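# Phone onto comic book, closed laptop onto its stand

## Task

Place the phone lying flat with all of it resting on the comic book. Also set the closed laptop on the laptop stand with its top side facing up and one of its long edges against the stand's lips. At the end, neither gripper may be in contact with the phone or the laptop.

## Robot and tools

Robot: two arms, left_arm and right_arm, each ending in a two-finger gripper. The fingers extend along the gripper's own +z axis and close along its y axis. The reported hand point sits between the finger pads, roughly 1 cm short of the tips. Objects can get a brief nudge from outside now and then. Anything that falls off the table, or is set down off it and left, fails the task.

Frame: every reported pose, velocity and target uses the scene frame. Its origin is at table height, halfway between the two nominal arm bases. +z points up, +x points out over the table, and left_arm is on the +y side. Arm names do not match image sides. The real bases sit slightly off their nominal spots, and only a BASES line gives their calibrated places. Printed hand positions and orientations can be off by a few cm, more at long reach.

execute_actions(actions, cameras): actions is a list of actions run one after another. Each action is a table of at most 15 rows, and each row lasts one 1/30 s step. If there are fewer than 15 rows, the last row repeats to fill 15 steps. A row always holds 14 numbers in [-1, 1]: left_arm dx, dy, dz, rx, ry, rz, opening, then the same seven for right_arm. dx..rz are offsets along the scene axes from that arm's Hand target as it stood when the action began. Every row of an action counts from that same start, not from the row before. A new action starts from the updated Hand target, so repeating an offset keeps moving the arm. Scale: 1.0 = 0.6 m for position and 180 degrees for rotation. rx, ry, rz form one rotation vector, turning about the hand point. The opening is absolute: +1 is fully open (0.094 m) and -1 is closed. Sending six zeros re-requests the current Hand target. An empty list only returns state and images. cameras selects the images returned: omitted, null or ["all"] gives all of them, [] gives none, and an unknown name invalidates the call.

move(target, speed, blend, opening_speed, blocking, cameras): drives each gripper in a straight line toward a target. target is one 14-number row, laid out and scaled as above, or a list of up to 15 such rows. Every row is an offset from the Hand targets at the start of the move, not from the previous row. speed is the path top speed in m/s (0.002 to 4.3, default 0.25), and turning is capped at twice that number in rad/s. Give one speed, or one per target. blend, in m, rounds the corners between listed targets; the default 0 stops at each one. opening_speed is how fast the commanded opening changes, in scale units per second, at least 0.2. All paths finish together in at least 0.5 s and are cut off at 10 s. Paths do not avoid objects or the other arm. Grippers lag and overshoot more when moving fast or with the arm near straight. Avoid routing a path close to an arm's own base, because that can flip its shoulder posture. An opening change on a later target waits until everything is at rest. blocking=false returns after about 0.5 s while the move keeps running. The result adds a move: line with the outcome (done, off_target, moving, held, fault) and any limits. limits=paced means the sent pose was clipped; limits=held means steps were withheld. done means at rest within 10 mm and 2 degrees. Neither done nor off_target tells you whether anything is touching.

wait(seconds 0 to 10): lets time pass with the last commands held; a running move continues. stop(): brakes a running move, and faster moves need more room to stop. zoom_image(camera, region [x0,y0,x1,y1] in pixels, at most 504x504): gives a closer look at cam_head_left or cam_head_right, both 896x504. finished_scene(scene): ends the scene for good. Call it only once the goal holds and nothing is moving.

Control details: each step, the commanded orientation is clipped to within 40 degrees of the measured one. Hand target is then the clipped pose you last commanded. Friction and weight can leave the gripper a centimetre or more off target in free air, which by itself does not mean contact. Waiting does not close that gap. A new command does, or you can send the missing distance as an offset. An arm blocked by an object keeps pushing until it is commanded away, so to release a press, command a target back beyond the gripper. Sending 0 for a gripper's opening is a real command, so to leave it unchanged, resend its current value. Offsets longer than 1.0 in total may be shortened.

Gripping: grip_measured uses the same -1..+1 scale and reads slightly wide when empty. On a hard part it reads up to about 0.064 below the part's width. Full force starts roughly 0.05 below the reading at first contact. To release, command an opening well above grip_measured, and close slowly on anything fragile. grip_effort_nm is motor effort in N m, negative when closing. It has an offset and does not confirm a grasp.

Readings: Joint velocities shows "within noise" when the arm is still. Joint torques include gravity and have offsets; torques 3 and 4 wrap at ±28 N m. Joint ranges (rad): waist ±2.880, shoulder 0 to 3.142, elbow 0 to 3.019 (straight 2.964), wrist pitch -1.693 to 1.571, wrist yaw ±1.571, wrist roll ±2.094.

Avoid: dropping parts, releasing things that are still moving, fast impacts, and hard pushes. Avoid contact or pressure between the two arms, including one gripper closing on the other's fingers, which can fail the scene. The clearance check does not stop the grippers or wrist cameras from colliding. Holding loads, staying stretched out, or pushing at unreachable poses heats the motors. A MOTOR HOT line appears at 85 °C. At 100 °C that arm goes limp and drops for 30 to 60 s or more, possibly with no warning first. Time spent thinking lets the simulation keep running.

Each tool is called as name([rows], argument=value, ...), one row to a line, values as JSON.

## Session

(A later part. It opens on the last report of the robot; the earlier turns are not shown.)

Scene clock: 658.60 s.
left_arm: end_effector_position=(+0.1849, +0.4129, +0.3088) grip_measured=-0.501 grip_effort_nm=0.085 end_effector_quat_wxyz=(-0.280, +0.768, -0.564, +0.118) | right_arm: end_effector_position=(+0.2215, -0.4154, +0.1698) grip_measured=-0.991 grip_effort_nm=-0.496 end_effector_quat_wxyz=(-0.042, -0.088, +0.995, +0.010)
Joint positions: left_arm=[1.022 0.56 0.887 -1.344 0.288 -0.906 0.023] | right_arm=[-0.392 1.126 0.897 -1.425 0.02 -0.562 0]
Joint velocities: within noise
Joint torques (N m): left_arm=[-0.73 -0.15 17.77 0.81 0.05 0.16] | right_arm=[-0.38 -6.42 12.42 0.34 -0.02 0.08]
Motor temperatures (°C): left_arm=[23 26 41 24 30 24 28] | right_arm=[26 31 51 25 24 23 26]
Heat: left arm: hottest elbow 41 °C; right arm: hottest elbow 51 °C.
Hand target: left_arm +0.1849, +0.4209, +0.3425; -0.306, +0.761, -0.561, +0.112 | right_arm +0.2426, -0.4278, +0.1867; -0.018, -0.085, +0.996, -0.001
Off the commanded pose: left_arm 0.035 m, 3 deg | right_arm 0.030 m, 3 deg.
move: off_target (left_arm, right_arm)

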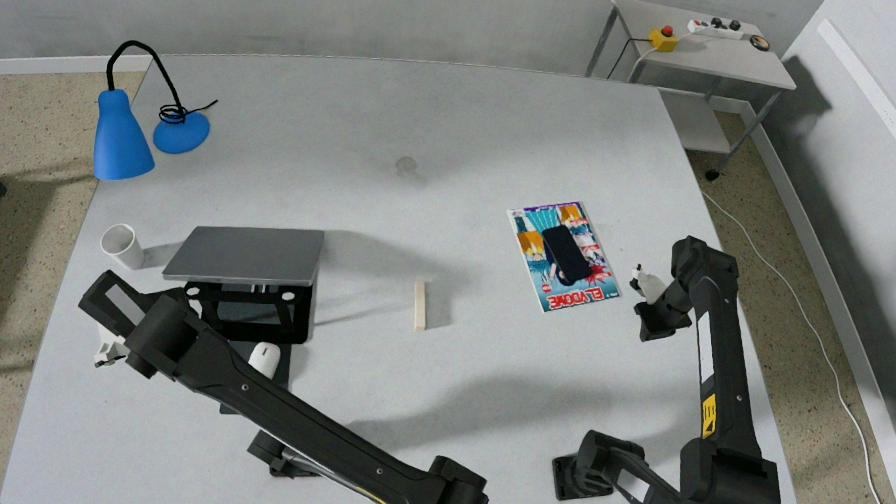

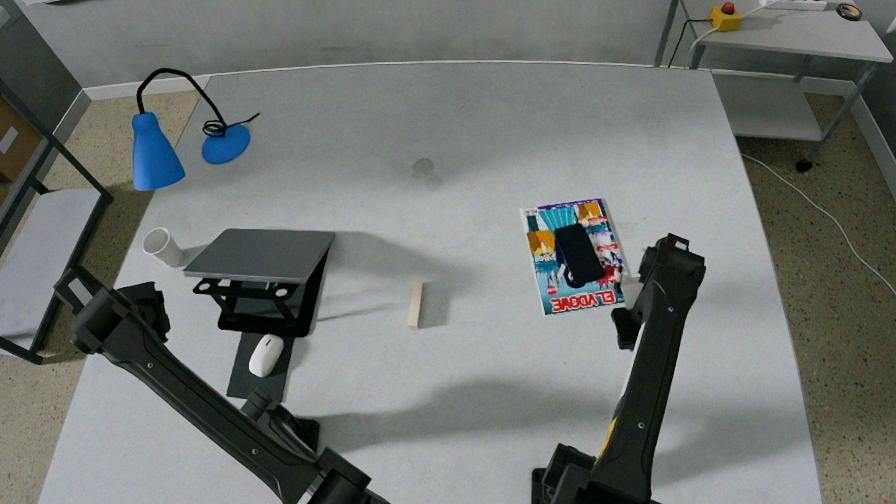

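move([
  [0.19, -0.10, -0.10, -0.089, 0.192, -0.0916, -1, 0, 0, 0, 0, 0, 0, -1],
], speed=0.2)

zoom_image(camera="cam_head_left", region=[140, 200, 340, 350])

zoom_image(camera="cam_head_right", region=[150, 200, 350, 350])

Scene clock: 703.80 s.
left_arm: end_effector_position=(+0.2833, +0.3579, +0.2570) grip_measured=-0.981 grip_effort_nm=-0.994 end_effector_quat_wxyz=(+0.025, +0.710, -0.704, -0.008) | right_arm: end_effector_position=(+0.2215, -0.4154, +0.1698) grip_measured=-0.991 grip_effort_nm=-0.491 end_effector_quat_wxyz=(-0.042, -0.088, +0.995, +0.010)
Joint positions: left_arm=[0.402 1.094 1.105 -1.634 0.002 -1.147 0.001] | right_arm=[-0.392 1.126 0.897 -1.425 0.02 -0.562 0]
Joint velocities: within noise
Joint torques (N m): left_arm=[-2.26 -7.88 16.85 -0.13 -0.22 -0.08] | right_arm=[-0.44 -6.48 12.4 0.34 -0.02 0.09]
Motor temperatures (°C): left_arm=[23 25 48 24 29 24 28] | right_arm=[26 31 52 25 24 23 26]
Heat: left arm: hottest elbow 48 °C; right arm: hottest elbow 52 °C.
Hand target: left_arm +0.2989, +0.3609, +0.2826; -0.001, +0.708, -0.706, +0.000 | right_arm +0.2426, -0.4278, +0.1867; -0.018, -0.085, +0.996, -0.001
Off the commanded pose: left_arm 0.030 m, 3 deg | right_arm 0.030 m, 3 deg.
move: off_target (left_arm, right_arm)

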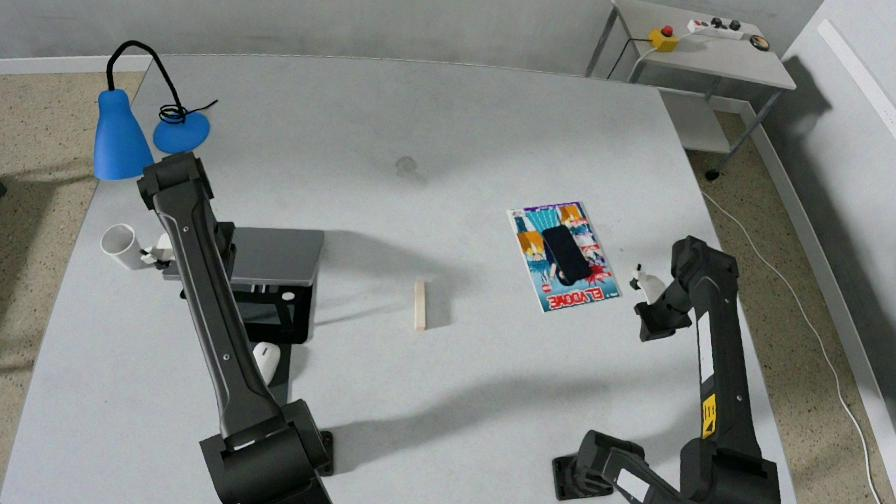

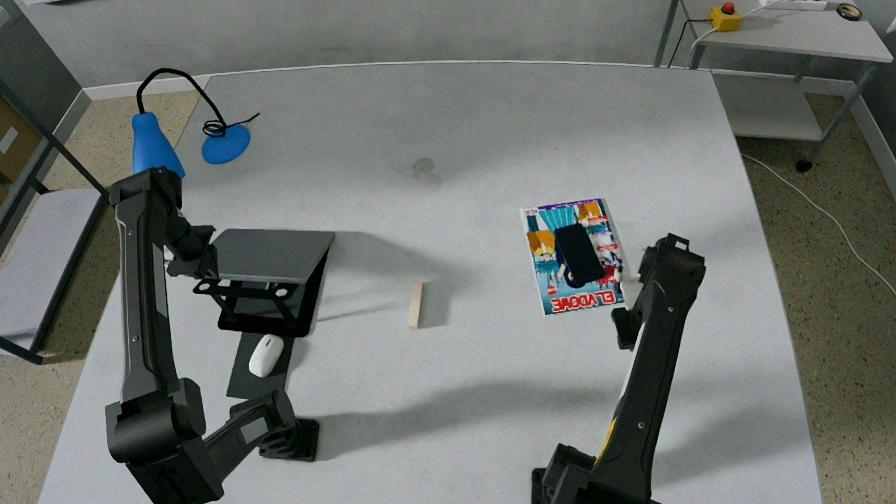

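Scaled by 2.520.

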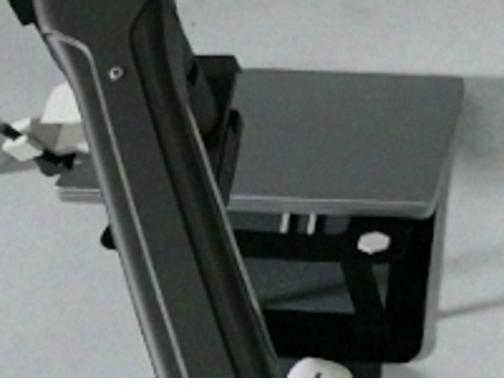

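Scaled by 2.520.

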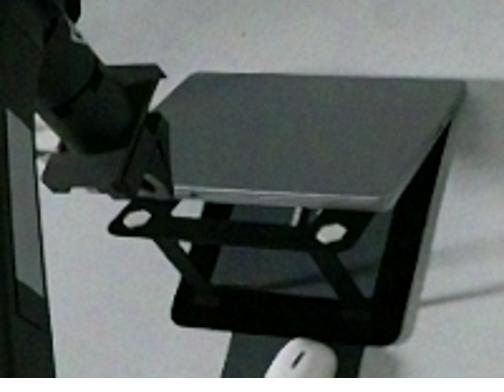

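move([
  [-0.03, 0.0, -0.08, 0.1739, -0.1739, -0.4778, -1, 0, 0, 0, 0, 0, 0, -1],
], speed=0.2)

zoom_image(camera="cam_head_left", region=[140, 200, 340, 350])

zoom_image(camera="cam_head_right", region=[150, 200, 350, 350])

Scene clock: 723.97 s.
left_arm: end_effector_position=(+0.2815, +0.3569, +0.2355) grip_measured=-0.981 grip_effort_nm=-0.999 end_effector_quat_wxyz=(+0.337, +0.000, +0.942, -0.008) | right_arm: end_effector_position=(+0.2215, -0.4154, +0.1698) grip_measured=-0.991 grip_effort_nm=-0.491 end_effector_quat_wxyz=(-0.042, -0.088, +0.995, +0.010)
Joint positions: left_arm=[0.663 0.656 0.698 -1.058 0.43 0.568 0.001] | right_arm=[-0.392 1.126 0.897 -1.425 0.02 -0.562 0]
Joint velocities: within noise
Joint torques (N m): left_arm=[-0.21 -3.25 10.45 2.03 0.34 0.1] | right_arm=[-0.38 -6.48 12.44 0.35 -0.03 0.09]
Motor temperatures (°C): left_arm=[23 25 47 24 29 24 29] | right_arm=[26 31 52 25 24 23 26]
Heat: left arm: hottest elbow 47 °C; right arm: hottest elbow 52 °C.
Hand target: left_arm +0.2809, +0.3609, +0.2345; +0.343, -0.001, +0.939, -0.001 | right_arm +0.2426, -0.4278, +0.1867; -0.018, -0.085, +0.996, -0.001
Off the commanded pose: left_arm 0.004 m, 1 deg | right_arm 0.030 m, 3 deg.
move: off_target (right_arm)

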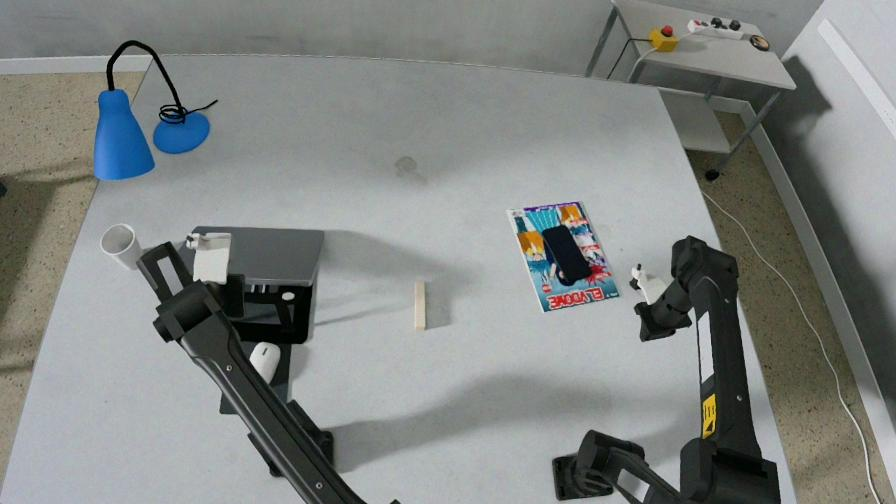

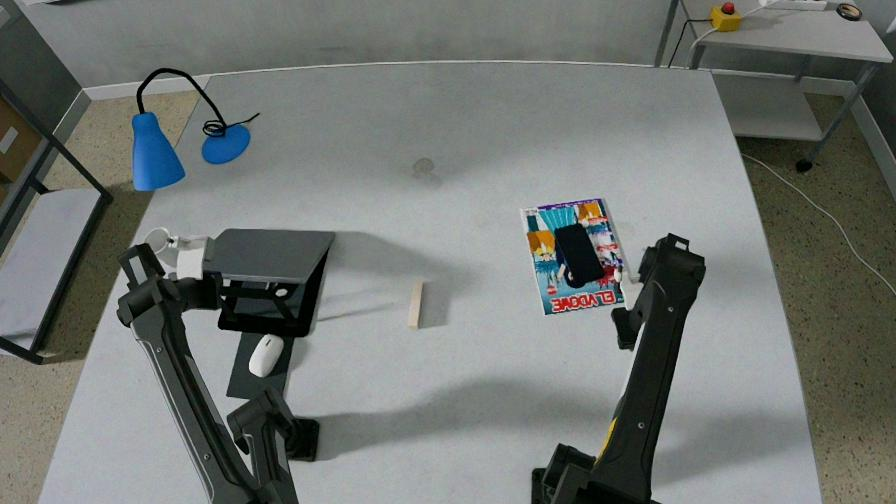

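Scaled by 2.520.

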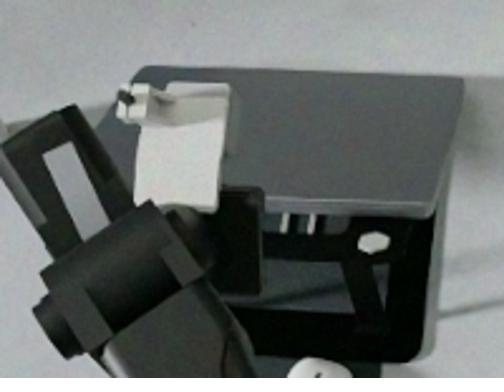

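Scaled by 2.520.

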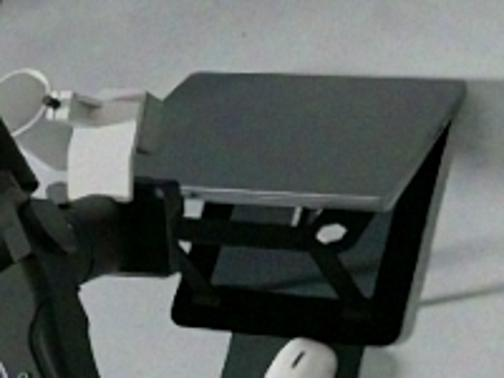

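move([
  [0.0, 0.0, -0.07, 0,0,0, -1, 0, 0, 0, 0, 0, 0, -1],
], speed=0.08, cameras=[])

move([
  [0.0, 0.0, -0.02, 0,0,0, -1, 0, 0, 0, 0, 0, 0, -1],
], speed=0.04, cameras=[])

move([
  [0.0, 0.0, -0.02, 0,0,0, -1, 0, 0, 0, 0, 0, 0, -1],
], speed=0.04)

zoom_image(camera="cam_head_left", region=[140, 200, 340, 350])

zoom_image(camera="cam_head_right", region=[150, 200, 350, 350])

Scene clock: 730.83 s.
left_arm: end_effector_position=(+0.2814, +0.3568, +0.1941) grip_measured=-0.981 grip_effort_nm=-0.994 end_effector_quat_wxyz=(+0.337, +0.001, +0.941, -0.008) | right_arm: end_effector_position=(+0.2215, -0.4154, +0.1698) grip_measured=-0.991 grip_effort_nm=-0.501 end_effector_quat_wxyz=(-0.042, -0.088, +0.995, +0.010)
Joint positions: left_arm=[0.663 0.656 0.589 -0.947 0.43 0.569 0.001] | right_arm=[-0.392 1.126 0.897 -1.425 0.02 -0.562 0]
Joint velocities: within noise
Joint torques (N m): left_arm=[-0.03 -3.02 10.5 2 0.35 0.1] | right_arm=[-0.5 -6.53 12.45 0.35 -0.02 0.09]
Motor temperatures (°C): left_arm=[23 25 45 24 29 24 29] | right_arm=[26 31 52 25 24 23 26]
Heat: left arm: hottest elbow 45 °C; right arm: hottest elbow 52 °C.
Hand target: left_arm +0.2809, +0.3610, +0.1926; +0.343, -0.001, +0.939, -0.001 | right_arm +0.2426, -0.4278, +0.1867; -0.018, -0.085, +0.996, -0.001
Off the commanded pose: left_arm 0.004 m, 1 deg | right_arm 0.030 m, 3 deg.
move: off_target (right_arm)
No camera images: "cameras" was empty.

Scene clock: 731.77 s.
left_arm: end_effector_position=(+0.2814, +0.3568, +0.1833) grip_measured=-0.981 grip_effort_nm=-0.999 end_effector_quat_wxyz=(+0.339, +0.001, +0.941, -0.006) | right_arm: end_effector_position=(+0.2215, -0.4154, +0.1698) grip_measured=-0.991 grip_effort_nm=-0.491 end_effector_quat_wxyz=(-0.042, -0.088, +0.995, +0.010)
Joint positions: left_arm=[0.663 0.656 0.559 -0.913 0.43 0.569 0.001] | right_arm=[-0.392 1.126 0.897 -1.425 0.02 -0.562 0]
Joint velocities: within noise
Joint torques (N m): left_arm=[0.03 -2.37 10.62 2.06 0.31 0.06] | right_arm=[-0.38 -6.48 12.41 0.35 -0.02 0.08]
Motor temperatures (°C): left_arm=[23 25 45 24 29 24 29] | right_arm=[26 31 52 25 24 23 26]
Heat: left arm: hottest elbow 45 °C; right arm: hottest elbow 52 °C.
Hand target: left_arm +0.2809, +0.3610, +0.1806; +0.343, -0.001, +0.939, -0.001 | right_arm +0.2426, -0.4278, +0.1867; -0.018, -0.085, +0.996, -0.001
Off the commanded pose: left_arm 0.005 m, 1 deg | right_arm 0.030 m, 3 deg.
move: off_target (right_arm)
No camera images: "cameras" was empty.

Scene clock: 732.73 s.
left_arm: end_effector_position=(+0.2812, +0.3567, +0.1725) grip_measured=-0.981 grip_effort_nm=-0.999 end_effector_quat_wxyz=(+0.341, +0.002, +0.940, -0.005) | right_arm: end_effector_position=(+0.2215, -0.4154, +0.1698) grip_measured=-0.991 grip_effort_nm=-0.491 end_effector_quat_wxyz=(-0.042, -0.088, +0.995, +0.010)
Joint positions: left_arm=[0.663 0.656 0.529 -0.878 0.43 0.569 0.001] | right_arm=[-0.392 1.126 0.897 -1.425 0.02 -0.562 0]
Joint velocities: within noise
Joint torques (N m): left_arm=[0.38 -1.9 10.11 1.98 0.38 0.05] | right_arm=[-0.38 -6.48 12.42 0.35 -0.02 0.09]
Motor temperatures (°C): left_arm=[23 25 44 24 29 24 29] | right_arm=[26 31 52 25 24 23 26]
Heat: left arm: hottest elbow 44 °C; right arm: hottest elbow 52 °C.
Hand target: left_arm +0.2809, +0.3609, +0.1685; +0.343, -0.001, +0.939, -0.001 | right_arm +0.2426, -0.4278, +0.1867; -0.018, -0.085, +0.996, -0.001
Off the commanded pose: left_arm 0.006 m, 1 deg | right_arm 0.030 m, 3 deg.
move: off_target (right_arm)

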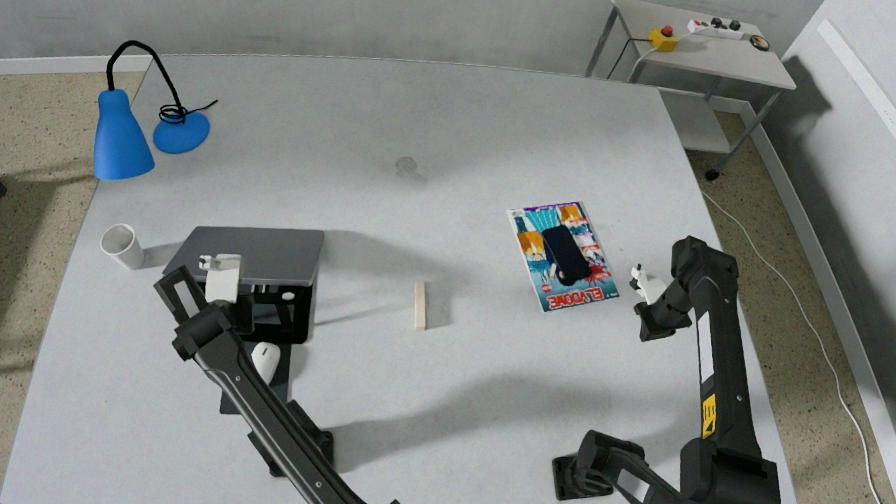

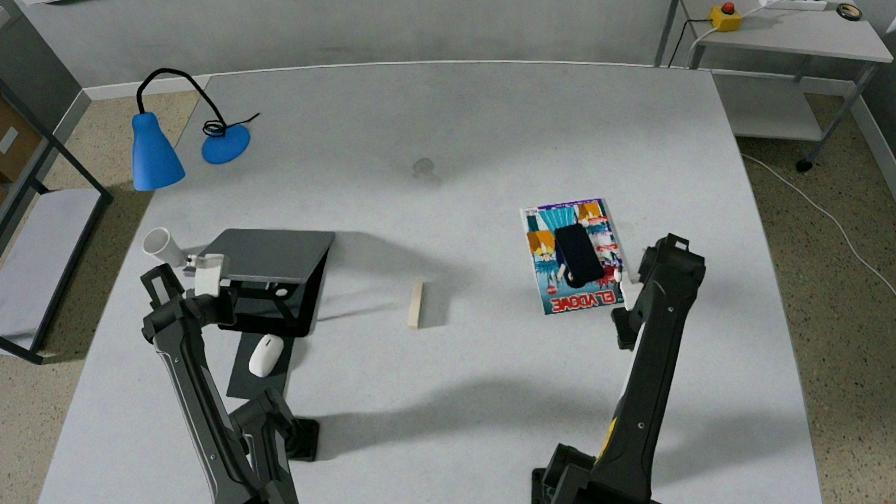

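Scaled by 2.520.

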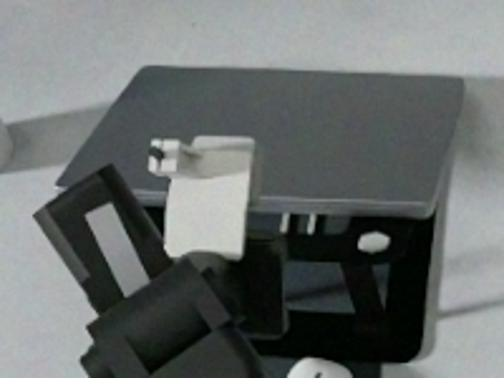

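Scaled by 2.520.

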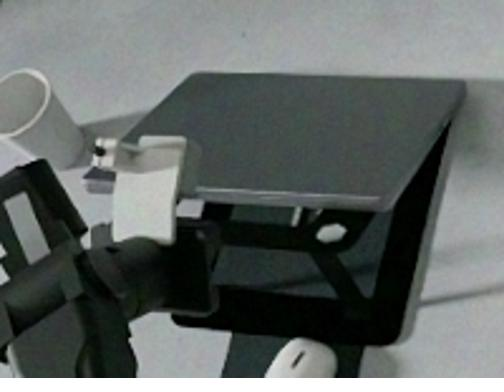

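move([
  [0.0, 0.0, -0.02, 0,0,0, -1, 0, 0, 0, 0, 0, 0, -1],
], speed=0.04, cameras=[])

move([
  [0.0, 0.0, -0.02, 0,0,0, -1, 0, 0, 0, 0, 0, 0, -1],
], speed=0.04)

Scene clock: 738.70 s.
left_arm: end_effector_position=(+0.2812, +0.3567, +0.1614) grip_measured=-0.981 grip_effort_nm=-0.994 end_effector_quat_wxyz=(+0.342, +0.002, +0.940, -0.004) | right_arm: end_effector_position=(+0.2215, -0.4154, +0.1698) grip_measured=-0.991 grip_effort_nm=-0.496 end_effector_quat_wxyz=(-0.042, -0.088, +0.995, +0.010)
Joint positions: left_arm=[0.663 0.66 0.5 -0.841 0.43 0.569 0.001] | right_arm=[-0.392 1.126 0.897 -1.425 0.02 -0.562 0]
Joint velocities: within noise
Joint torques (N m): left_arm=[-0.15 -1.14 10.43 1.91 0.33 0.09] | right_arm=[-0.44 -6.48 12.42 0.34 -0.02 0.09]
Motor temperatures (°C): left_arm=[23 25 43 24 29 24 29] | right_arm=[26 31 52 25 24 23 26]
Heat: left arm: hottest elbow 43 °C; right arm: hottest elbow 52 °C.
Hand target: left_arm +0.2809, +0.3609, +0.1565; +0.343, -0.001, +0.939, -0.001 | right_arm +0.2426, -0.4278, +0.1867; -0.018, -0.085, +0.996, -0.001
Off the commanded pose: left_arm 0.007 m, 0 deg | right_arm 0.030 m, 3 deg.
move: off_target (right_arm)
No camera images: "cameras" was empty.

Scene clock: 739.53 s.
left_arm: end_effector_position=(+0.2809, +0.3566, +0.1495) grip_measured=-0.981 grip_effort_nm=-0.999 end_effector_quat_wxyz=(+0.342, +0.002, +0.940, -0.004) | right_arm: end_effector_position=(+0.2215, -0.4154, +0.1698) grip_measured=-0.991 grip_effort_nm=-0.496 end_effector_quat_wxyz=(-0.042, -0.088, +0.995, +0.010)
Joint positions: left_arm=[0.664 0.669 0.471 -0.805 0.43 0.569 0.001] | right_arm=[-0.392 1.126 0.897 -1.425 0.02 -0.562 0]
Joint velocities: within noise
Joint torques (N m): left_arm=[-0.67 -1.9 10.4 2.07 0.32 0.06] | right_arm=[-0.38 -6.48 12.4 0.34 -0.03 0.09]
Motor temperatures (°C): left_arm=[23 25 43 24 29 24 29] | right_arm=[26 31 52 25 24 23 26]
Heat: left arm: hottest elbow 43 °C; right arm: hottest elbow 52 °C.
Hand target: left_arm +0.2809, +0.3610, +0.1446; +0.343, -0.001, +0.939, -0.001 | right_arm +0.2426, -0.4278, +0.1867; -0.018, -0.085, +0.996, -0.001
Off the commanded pose: left_arm 0.007 m, 0 deg | right_arm 0.030 m, 3 deg.
move: off_target (right_arm)

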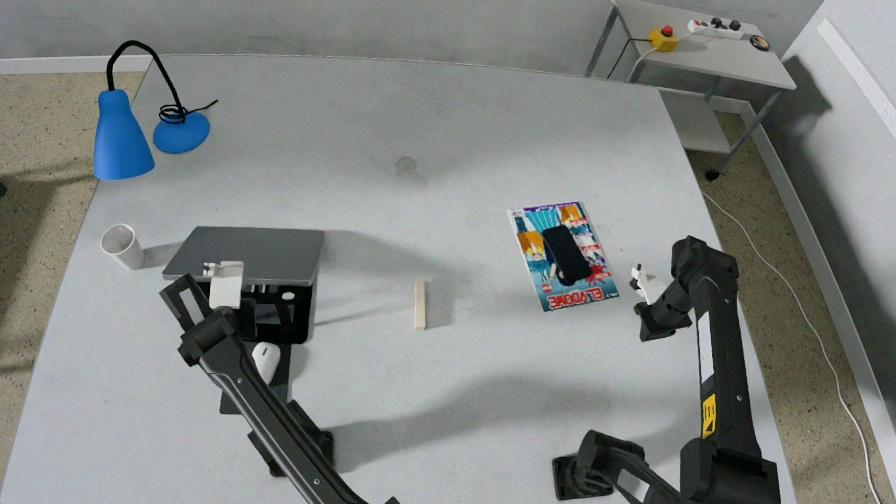

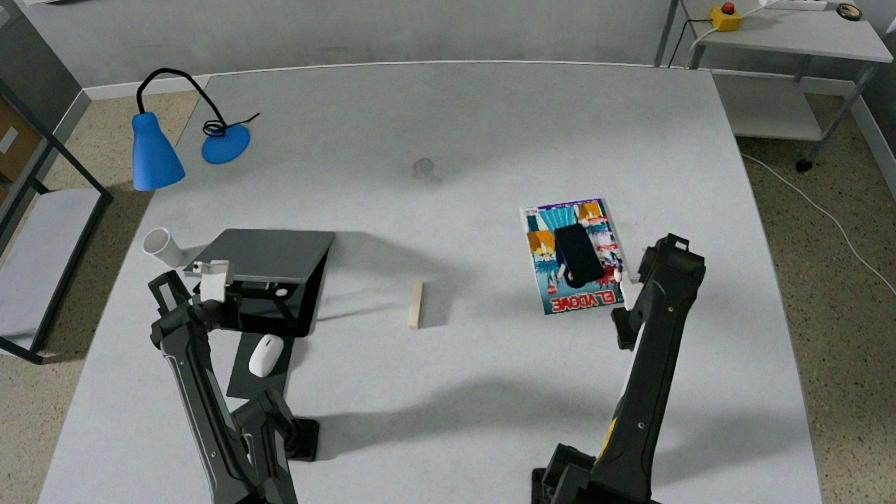

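move([
  [0.0, 0.0, -0.02, 0,0,0, -1, 0, 0, 0, 0, 0, 0, -1],
], speed=0.04, cameras=[])

move([
  [0.0, 0.0, -0.02, 0,0,0, -1, 0, 0, 0, 0, 0, 0, -1],
], speed=0.04)

zoom_image(camera="cam_head_left", region=[140, 200, 340, 350])

zoom_image(camera="cam_head_right", region=[150, 200, 350, 350])

Scene clock: 744.43 s.
left_arm: end_effector_position=(+0.2807, +0.3577, +0.1361) grip_measured=-0.981 grip_effort_nm=-0.994 end_effector_quat_wxyz=(+0.342, +0.000, +0.940, -0.005) | right_arm: end_effector_position=(+0.2215, -0.4154, +0.1698) grip_measured=-0.991 grip_effort_nm=-0.491 end_effector_quat_wxyz=(-0.042, -0.088, +0.995, +0.010)
Joint positions: left_arm=[0.669 0.685 0.441 -0.761 0.433 0.57 0.001] | right_arm=[-0.392 1.126 0.897 -1.425 0.02 -0.562 0]
Joint velocities: within noise
Joint torques (N m): left_arm=[-0.91 -1.32 10.43 1.88 0.26 0.06] | right_arm=[-0.38 -6.48 12.41 0.36 -0.02 0.1]
Motor temperatures (°C): left_arm=[23 25 43 24 29 24 29] | right_arm=[26 31 52 25 24 23 26]
Heat: left arm: hottest elbow 43 °C; right arm: hottest elbow 52 °C.
Hand target: left_arm +0.2809, +0.3609, +0.1326; +0.343, -0.001, +0.939, -0.001 | right_arm +0.2426, -0.4278, +0.1867; -0.018, -0.085, +0.996, -0.001
Off the commanded pose: left_arm 0.005 m, 0 deg | right_arm 0.030 m, 3 deg.
move: off_target (right_arm)
No camera images: "cameras" was empty.

Scene clock: 745.43 s.
left_arm: end_effector_position=(+0.2813, +0.3582, +0.1255) grip_measured=-0.981 grip_effort_nm=-0.989 end_effector_quat_wxyz=(+0.343, +0.000, +0.939, -0.004) | right_arm: end_effector_position=(+0.2215, -0.4154, +0.1698) grip_measured=-0.991 grip_effort_nm=-0.491 end_effector_quat_wxyz=(-0.042, -0.088, +0.995, +0.010)
Joint positions: left_arm=[0.669 0.698 0.415 -0.718 0.433 0.57 0.001] | right_arm=[-0.392 1.126 0.897 -1.425 0.02 -0.562 0]
Joint velocities: within noise
Joint torques (N m): left_arm=[-0.67 -2.37 10.15 1.91 0.25 0.05] | right_arm=[-0.44 -6.48 12.42 0.34 -0.03 0.09]
Motor temperatures (°C): left_arm=[23 25 42 24 29 24 29] | right_arm=[26 31 52 25 24 23 26]
Heat: left arm: hottest elbow 42 °C; right arm: hottest elbow 52 °C.
Hand target: left_arm +0.2809, +0.3609, +0.1205; +0.343, -0.001, +0.939, -0.001 | right_arm +0.2426, -0.4278, +0.1867; -0.018, -0.085, +0.996, -0.001
Off the commanded pose: left_arm 0.006 m, 0 deg | right_arm 0.030 m, 3 deg.
move: off_target (right_arm)

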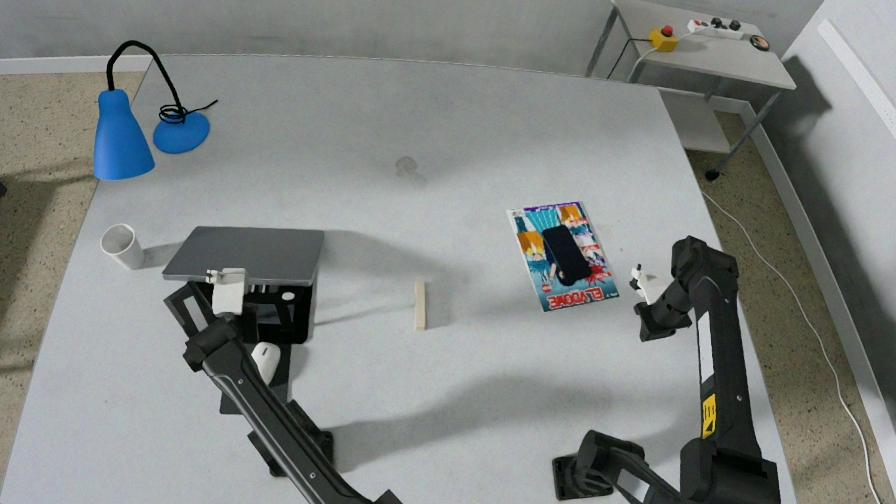

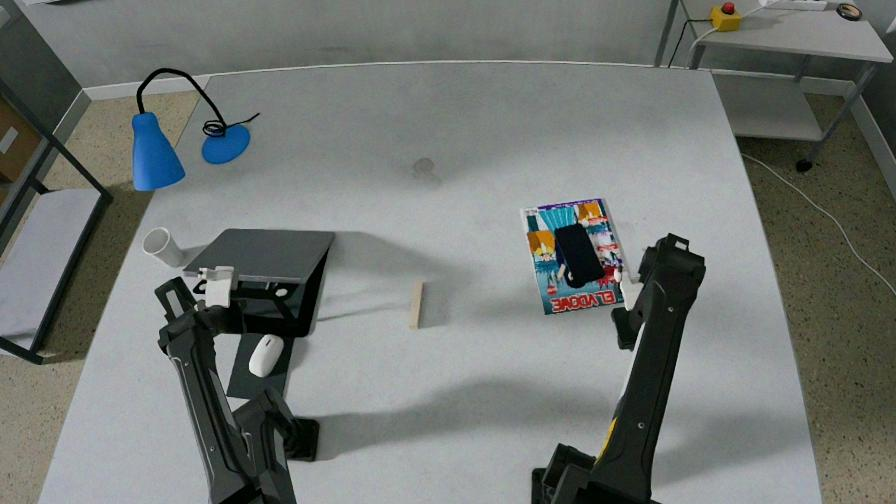

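Scaled by 2.520.

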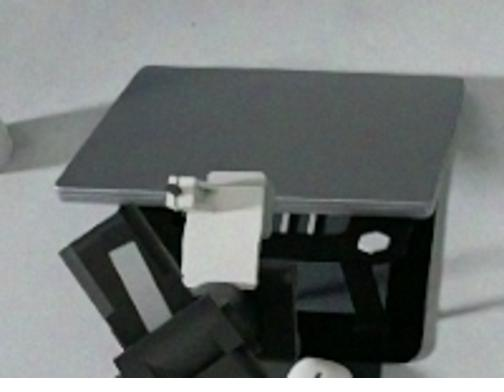

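Scaled by 2.520.

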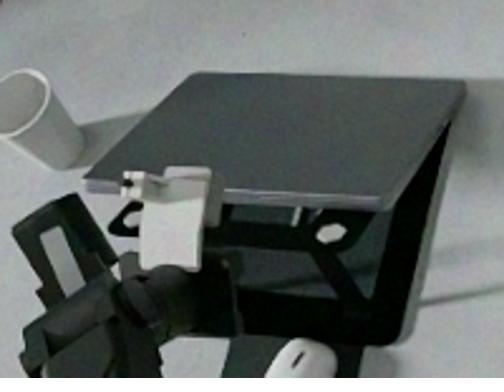

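move([
  [0.0, 0.0, -0.02, 0,0,0, -1, 0, 0, 0, 0, 0, 0, -1],
], speed=0.04, cameras=[])

move([
  [0.0, 0.0, -0.02, 0,0,0, -1, 0, 0, 0, 0, 0, 0, -1],
], speed=0.04)

zoom_image(camera="cam_head_left", region=[140, 200, 340, 350])

zoom_image(camera="cam_head_right", region=[150, 200, 350, 350])

Scene clock: 751.03 s.
left_arm: end_effector_position=(+0.2816, +0.3585, +0.1136) grip_measured=-0.981 grip_effort_nm=-0.994 end_effector_quat_wxyz=(+0.343, +0.000, +0.939, -0.003) | right_arm: end_effector_position=(+0.2215, -0.4154, +0.1698) grip_measured=-0.991 grip_effort_nm=-0.496 end_effector_quat_wxyz=(-0.042, -0.088, +0.995, +0.010)
Joint positions: left_arm=[0.669 0.717 0.388 -0.672 0.433 0.57 0.001] | right_arm=[-0.392 1.126 0.897 -1.425 0.02 -0.562 0]
Joint velocities: within noise
Joint torques (N m): left_arm=[-1.14 -2.61 9.95 1.84 0.29 0.11] | right_arm=[-0.38 -6.42 12.41 0.35 -0.02 0.09]
Motor temperatures (°C): left_arm=[23 25 42 24 29 24 29] | right_arm=[26 31 52 25 24 23 26]
Heat: left arm: hottest elbow 42 °C; right arm: hottest elbow 52 °C.
Hand target: left_arm +0.2809, +0.3609, +0.1086; +0.343, -0.001, +0.939, -0.001 | right_arm +0.2426, -0.4278, +0.1867; -0.018, -0.085, +0.996, -0.001
Off the commanded pose: left_arm 0.006 m, 0 deg | right_arm 0.030 m, 3 deg.
move: off_target (right_arm)
No camera images: "cameras" was empty.

Scene clock: 752.03 s.
left_arm: end_effector_position=(+0.2817, +0.3586, +0.1014) grip_measured=-0.981 grip_effort_nm=-0.989 end_effector_quat_wxyz=(+0.343, +0.000, +0.939, -0.004) | right_arm: end_effector_position=(+0.2215, -0.4154, +0.1698) grip_measured=-0.991 grip_effort_nm=-0.496 end_effector_quat_wxyz=(-0.042, -0.088, +0.995, +0.010)
Joint positions: left_arm=[0.669 0.739 0.362 -0.624 0.433 0.57 0.001] | right_arm=[-0.392 1.126 0.897 -1.425 0.02 -0.562 0]
Joint velocities: within noise
Joint torques (N m): left_arm=[0.21 -1.73 9.72 1.95 0.25 0.1] | right_arm=[-0.32 -6.42 12.41 0.32 -0.03 0.09]
Motor temperatures (°C): left_arm=[23 25 42 24 29 24 29] | right_arm=[26 31 52 25 24 23 26]
Heat: left arm: hottest elbow 42 °C; right arm: hottest elbow 52 °C.
Hand target: left_arm +0.2809, +0.3609, +0.0965; +0.343, -0.001, +0.939, -0.001 | right_arm +0.2426, -0.4278, +0.1867; -0.018, -0.085, +0.996, -0.001
Off the commanded pose: left_arm 0.005 m, 0 deg | right_arm 0.030 m, 3 deg.
move: off_target (right_arm)

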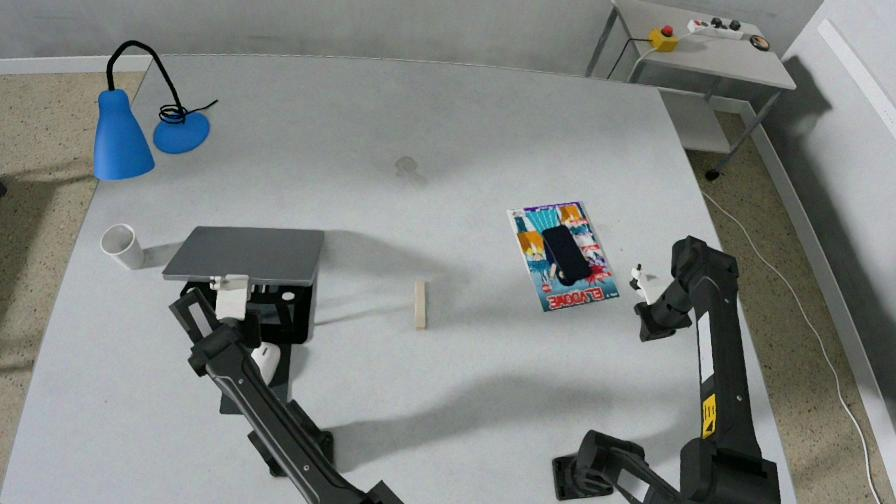

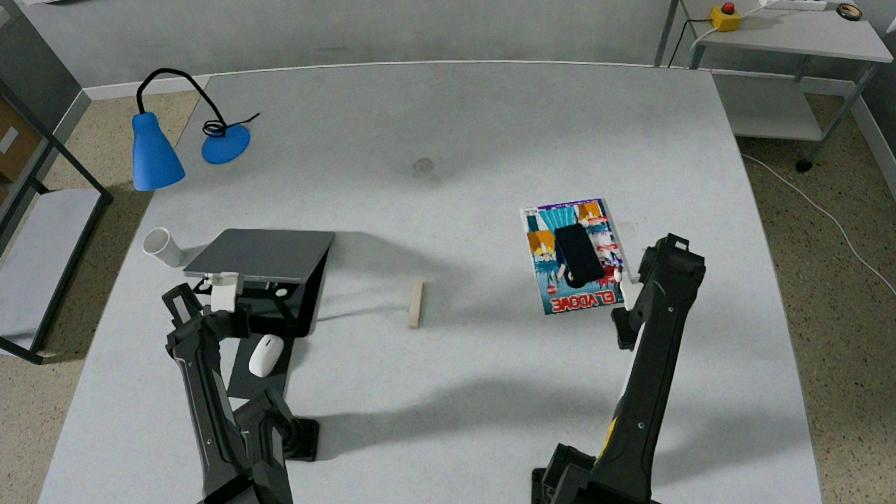

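Scaled by 2.520.

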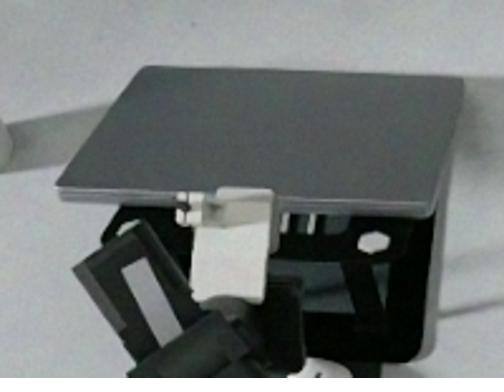

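Scaled by 2.520.

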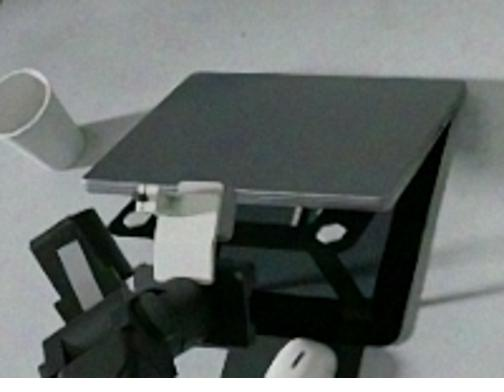

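move([
  [0.0, 0.0, 0.17, 0,0,0, -1, 0, 0, 0, 0, 0, 0, -1],
  [0.095, 0.0, 0.17, 0,0.222,0, -1, 0, 0, 0, 0, 0, 0, -1],
], speed=0.15)

zoom_image(camera="cam_head_left", region=[140, 200, 340, 350])

zoom_image(camera="cam_head_right", region=[150, 200, 350, 350])

Scene clock: 764.57 s.
left_arm: end_effector_position=(+0.3166, +0.3568, +0.1756) grip_measured=-0.981 grip_effort_nm=-0.994 end_effector_quat_wxyz=(-0.020, -0.004, +1.000, -0.012) | right_arm: end_effector_position=(+0.2215, -0.4154, +0.1698) grip_measured=-0.991 grip_effort_nm=-0.486 end_effector_quat_wxyz=(-0.042, -0.088, +0.995, +0.010)
Joint positions: left_arm=[0.356 1.198 0.969 -1.388 0.007 0.378 0.001] | right_arm=[-0.392 1.126 0.897 -1.425 0.02 -0.562 0]
Joint velocities: within noise
Joint torques (N m): left_arm=[-2.37 -8.53 16.39 -0.21 -0.07 -0.12] | right_arm=[-0.38 -6.48 12.42 0.35 -0.02 0.09]
Motor temperatures (°C): left_arm=[23 25 41 24 29 24 29] | right_arm=[26 31 52 25 24 23 26]
Heat: left arm: hottest elbow 41 °C; right arm: hottest elbow 52 °C.
Hand target: left_arm +0.3380, +0.3609, +0.1986; +0.002, -0.001, +1.000, -0.001 | right_arm +0.2426, -0.4278, +0.1867; -0.018, -0.085, +0.996, -0.001
Off the commanded pose: left_arm 0.032 m, 3 deg | right_arm 0.030 m, 3 deg.
move: off_target (left_arm, right_arm)

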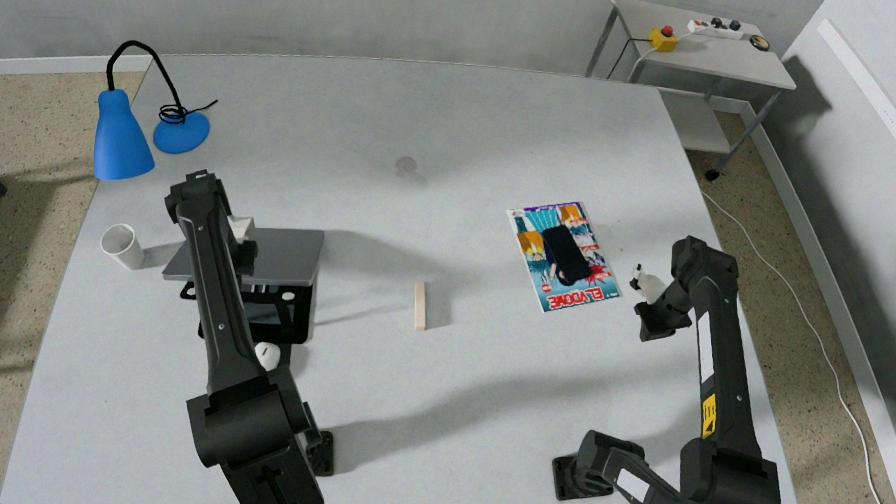

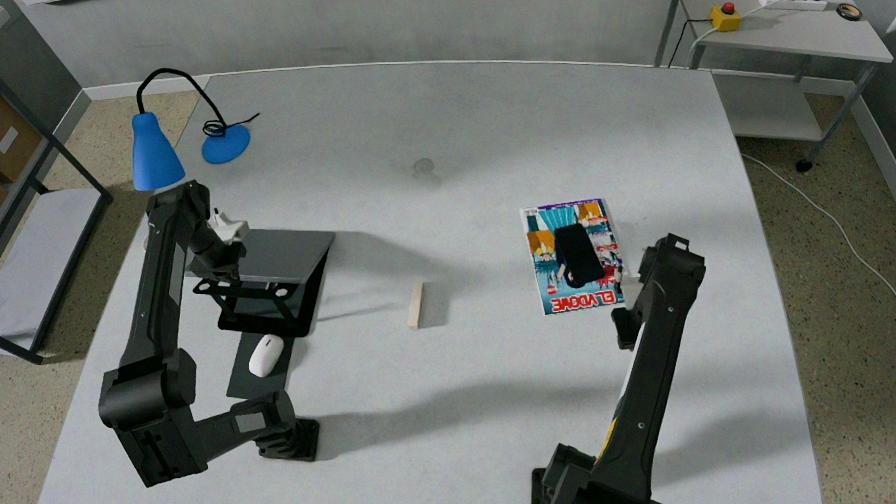

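Scaled by 2.520.

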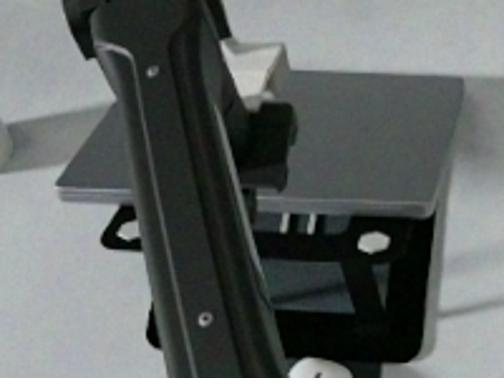

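Scaled by 2.520.

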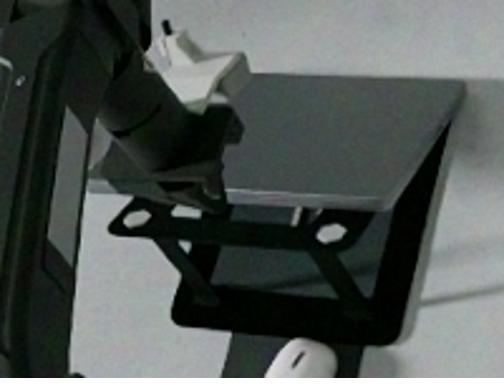

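move([
  [-0.03, 0.235, 0.03, 0,0,0, -1, 0, 0, 0, 0, 0, 0, -1],
  [-0.03, 0.235, -0.09, 0,0,0, -1, 0, 0, 0, 0, 0, 0, -1],
], speed=0.15)

zoom_image(camera="cam_head_left", region=[140, 200, 340, 350])

zoom_image(camera="cam_head_right", region=[150, 200, 350, 350])

Scene clock: 777.27 s.
left_arm: end_effector_position=(+0.3218, +0.4986, +0.1490) grip_measured=-0.981 grip_effort_nm=-0.994 end_effector_quat_wxyz=(+0.000, +0.000, +1.000, +0.000) | right_arm: end_effector_position=(+0.2215, -0.4154, +0.1698) grip_measured=-0.991 grip_effort_nm=-0.496 end_effector_quat_wxyz=(-0.042, -0.088, +0.995, +0.010)
Joint positions: left_arm=[0.694 1.401 1.081 -1.249 0.001 0.722 0.001] | right_arm=[-0.392 1.126 0.897 -1.425 0.02 -0.562 0]
Joint velocities: within noise
Joint torques (N m): left_arm=[-0.21 -11.87 9.46 0.81 0.18 0.11] | right_arm=[-0.44 -6.42 12.41 0.35 -0.02 0.09]
Motor temperatures (°C): left_arm=[23 25 41 24 28 24 29] | right_arm=[26 31 52 25 24 23 26]
Heat: left arm: hottest elbow 41 °C; right arm: hottest elbow 52 °C.
Hand target: left_arm +0.3199, +0.5019, +0.1446; +0.002, -0.001, +1.000, -0.001 | right_arm +0.2426, -0.4278, +0.1867; -0.018, -0.085, +0.996, -0.001
Off the commanded pose: left_arm 0.006 m, 0 deg | right_arm 0.030 m, 3 deg.
move: off_target (right_arm)

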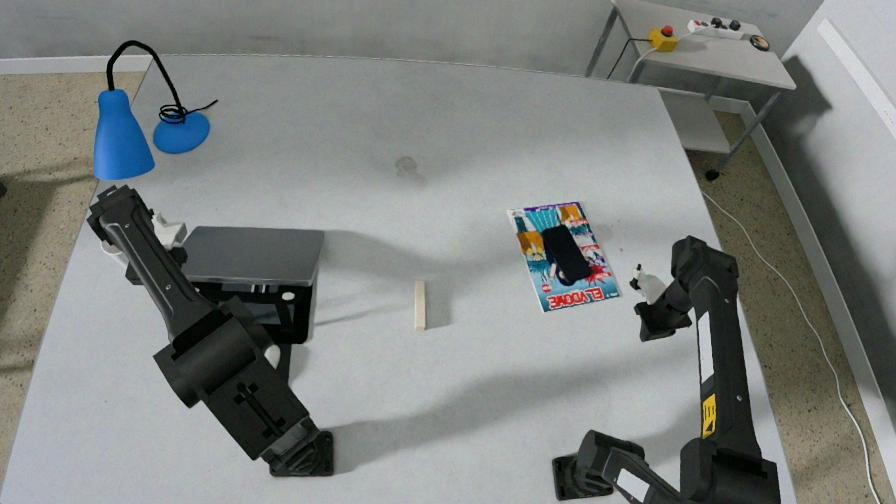

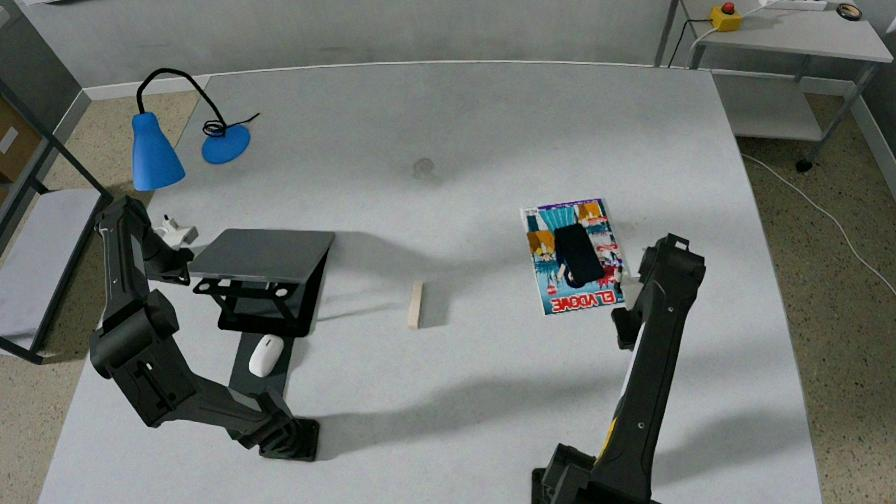

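Scaled by 2.520.

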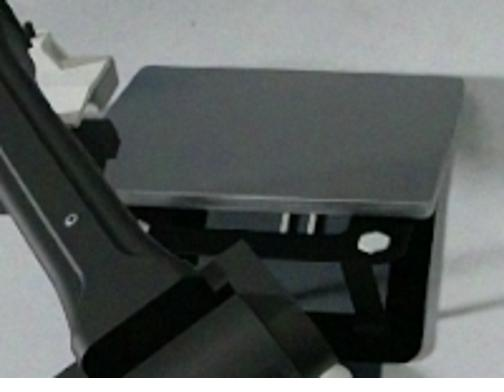

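Scaled by 2.520.

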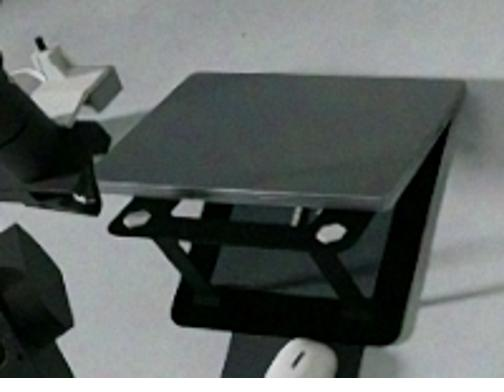

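move([
  [-0.03, 0.038, 0.0, 0,0,0, -1, 0, 0, 0, 0, 0, 0, -1],
  [-0.03, 0.038, -0.07, 0,0,0, -1, 0, 0, 0, 0, 0, 0, -1],
], speed=0.1)

zoom_image(camera="cam_head_left", region=[140, 220, 240, 320])

zoom_image(camera="cam_head_right", region=[150, 220, 250, 320])

Scene clock: 782.33 s.
left_arm: end_effector_position=(+0.3043, +0.5223, +0.1073) grip_measured=-0.981 grip_effort_nm=-0.994 end_effector_quat_wxyz=(+0.001, +0.000, +1.000, +0.000) | right_arm: end_effector_position=(+0.2215, -0.4154, +0.1698) grip_measured=-0.991 grip_effort_nm=-0.491 end_effector_quat_wxyz=(-0.042, -0.088, +0.995, +0.010)
Joint positions: left_arm=[0.769 1.453 1.016 -1.133 0.001 0.797 0.001] | right_arm=[-0.392 1.126 0.897 -1.425 0.02 -0.562 0]
Joint velocities: within noise
Joint torques (N m): left_arm=[-1.38 -12.28 8.95 0.76 0.1 0.09] | right_arm=[-0.38 -6.48 12.44 0.34 -0.03 0.08]
Motor temperatures (°C): left_arm=[23 26 40 24 28 24 29] | right_arm=[26 31 52 25 24 23 26]
Heat: left arm: hottest elbow 40 °C; right arm: hottest elbow 52 °C.
Hand target: left_arm +0.3019, +0.5246, +0.1025; +0.002, -0.001, +1.000, -0.001 | right_arm +0.2426, -0.4278, +0.1867; -0.018, -0.085, +0.996, -0.001
Off the commanded pose: left_arm 0.006 m, 0 deg | right_arm 0.030 m, 3 deg.
move: off_target (right_arm)

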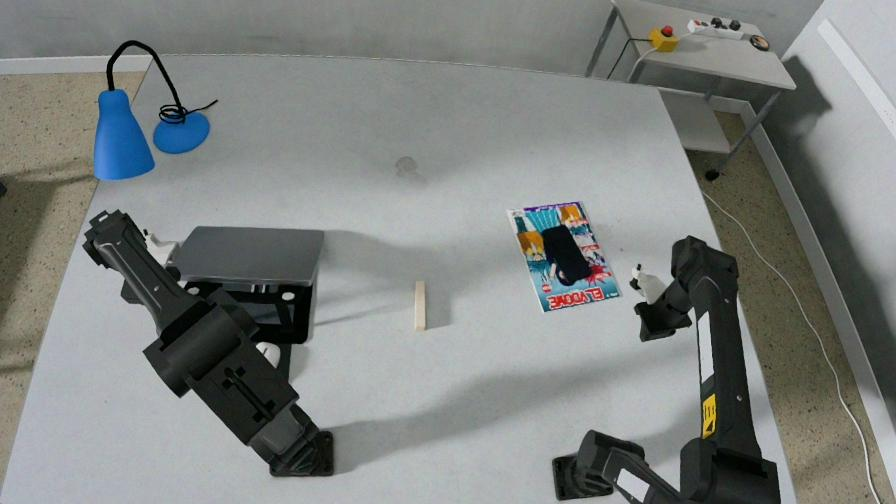

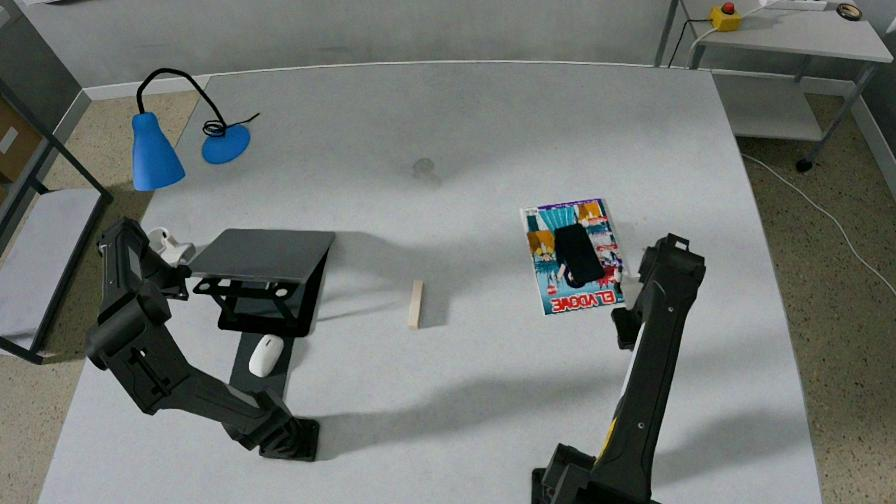

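Scaled by 5.040.

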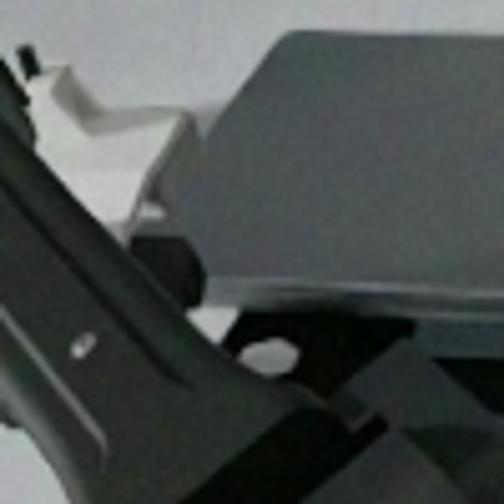

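Scaled by 5.040.

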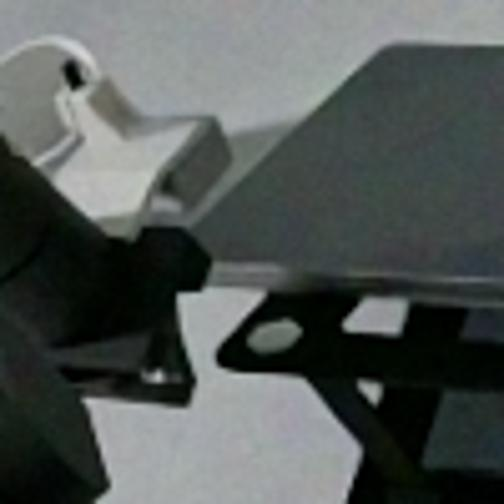

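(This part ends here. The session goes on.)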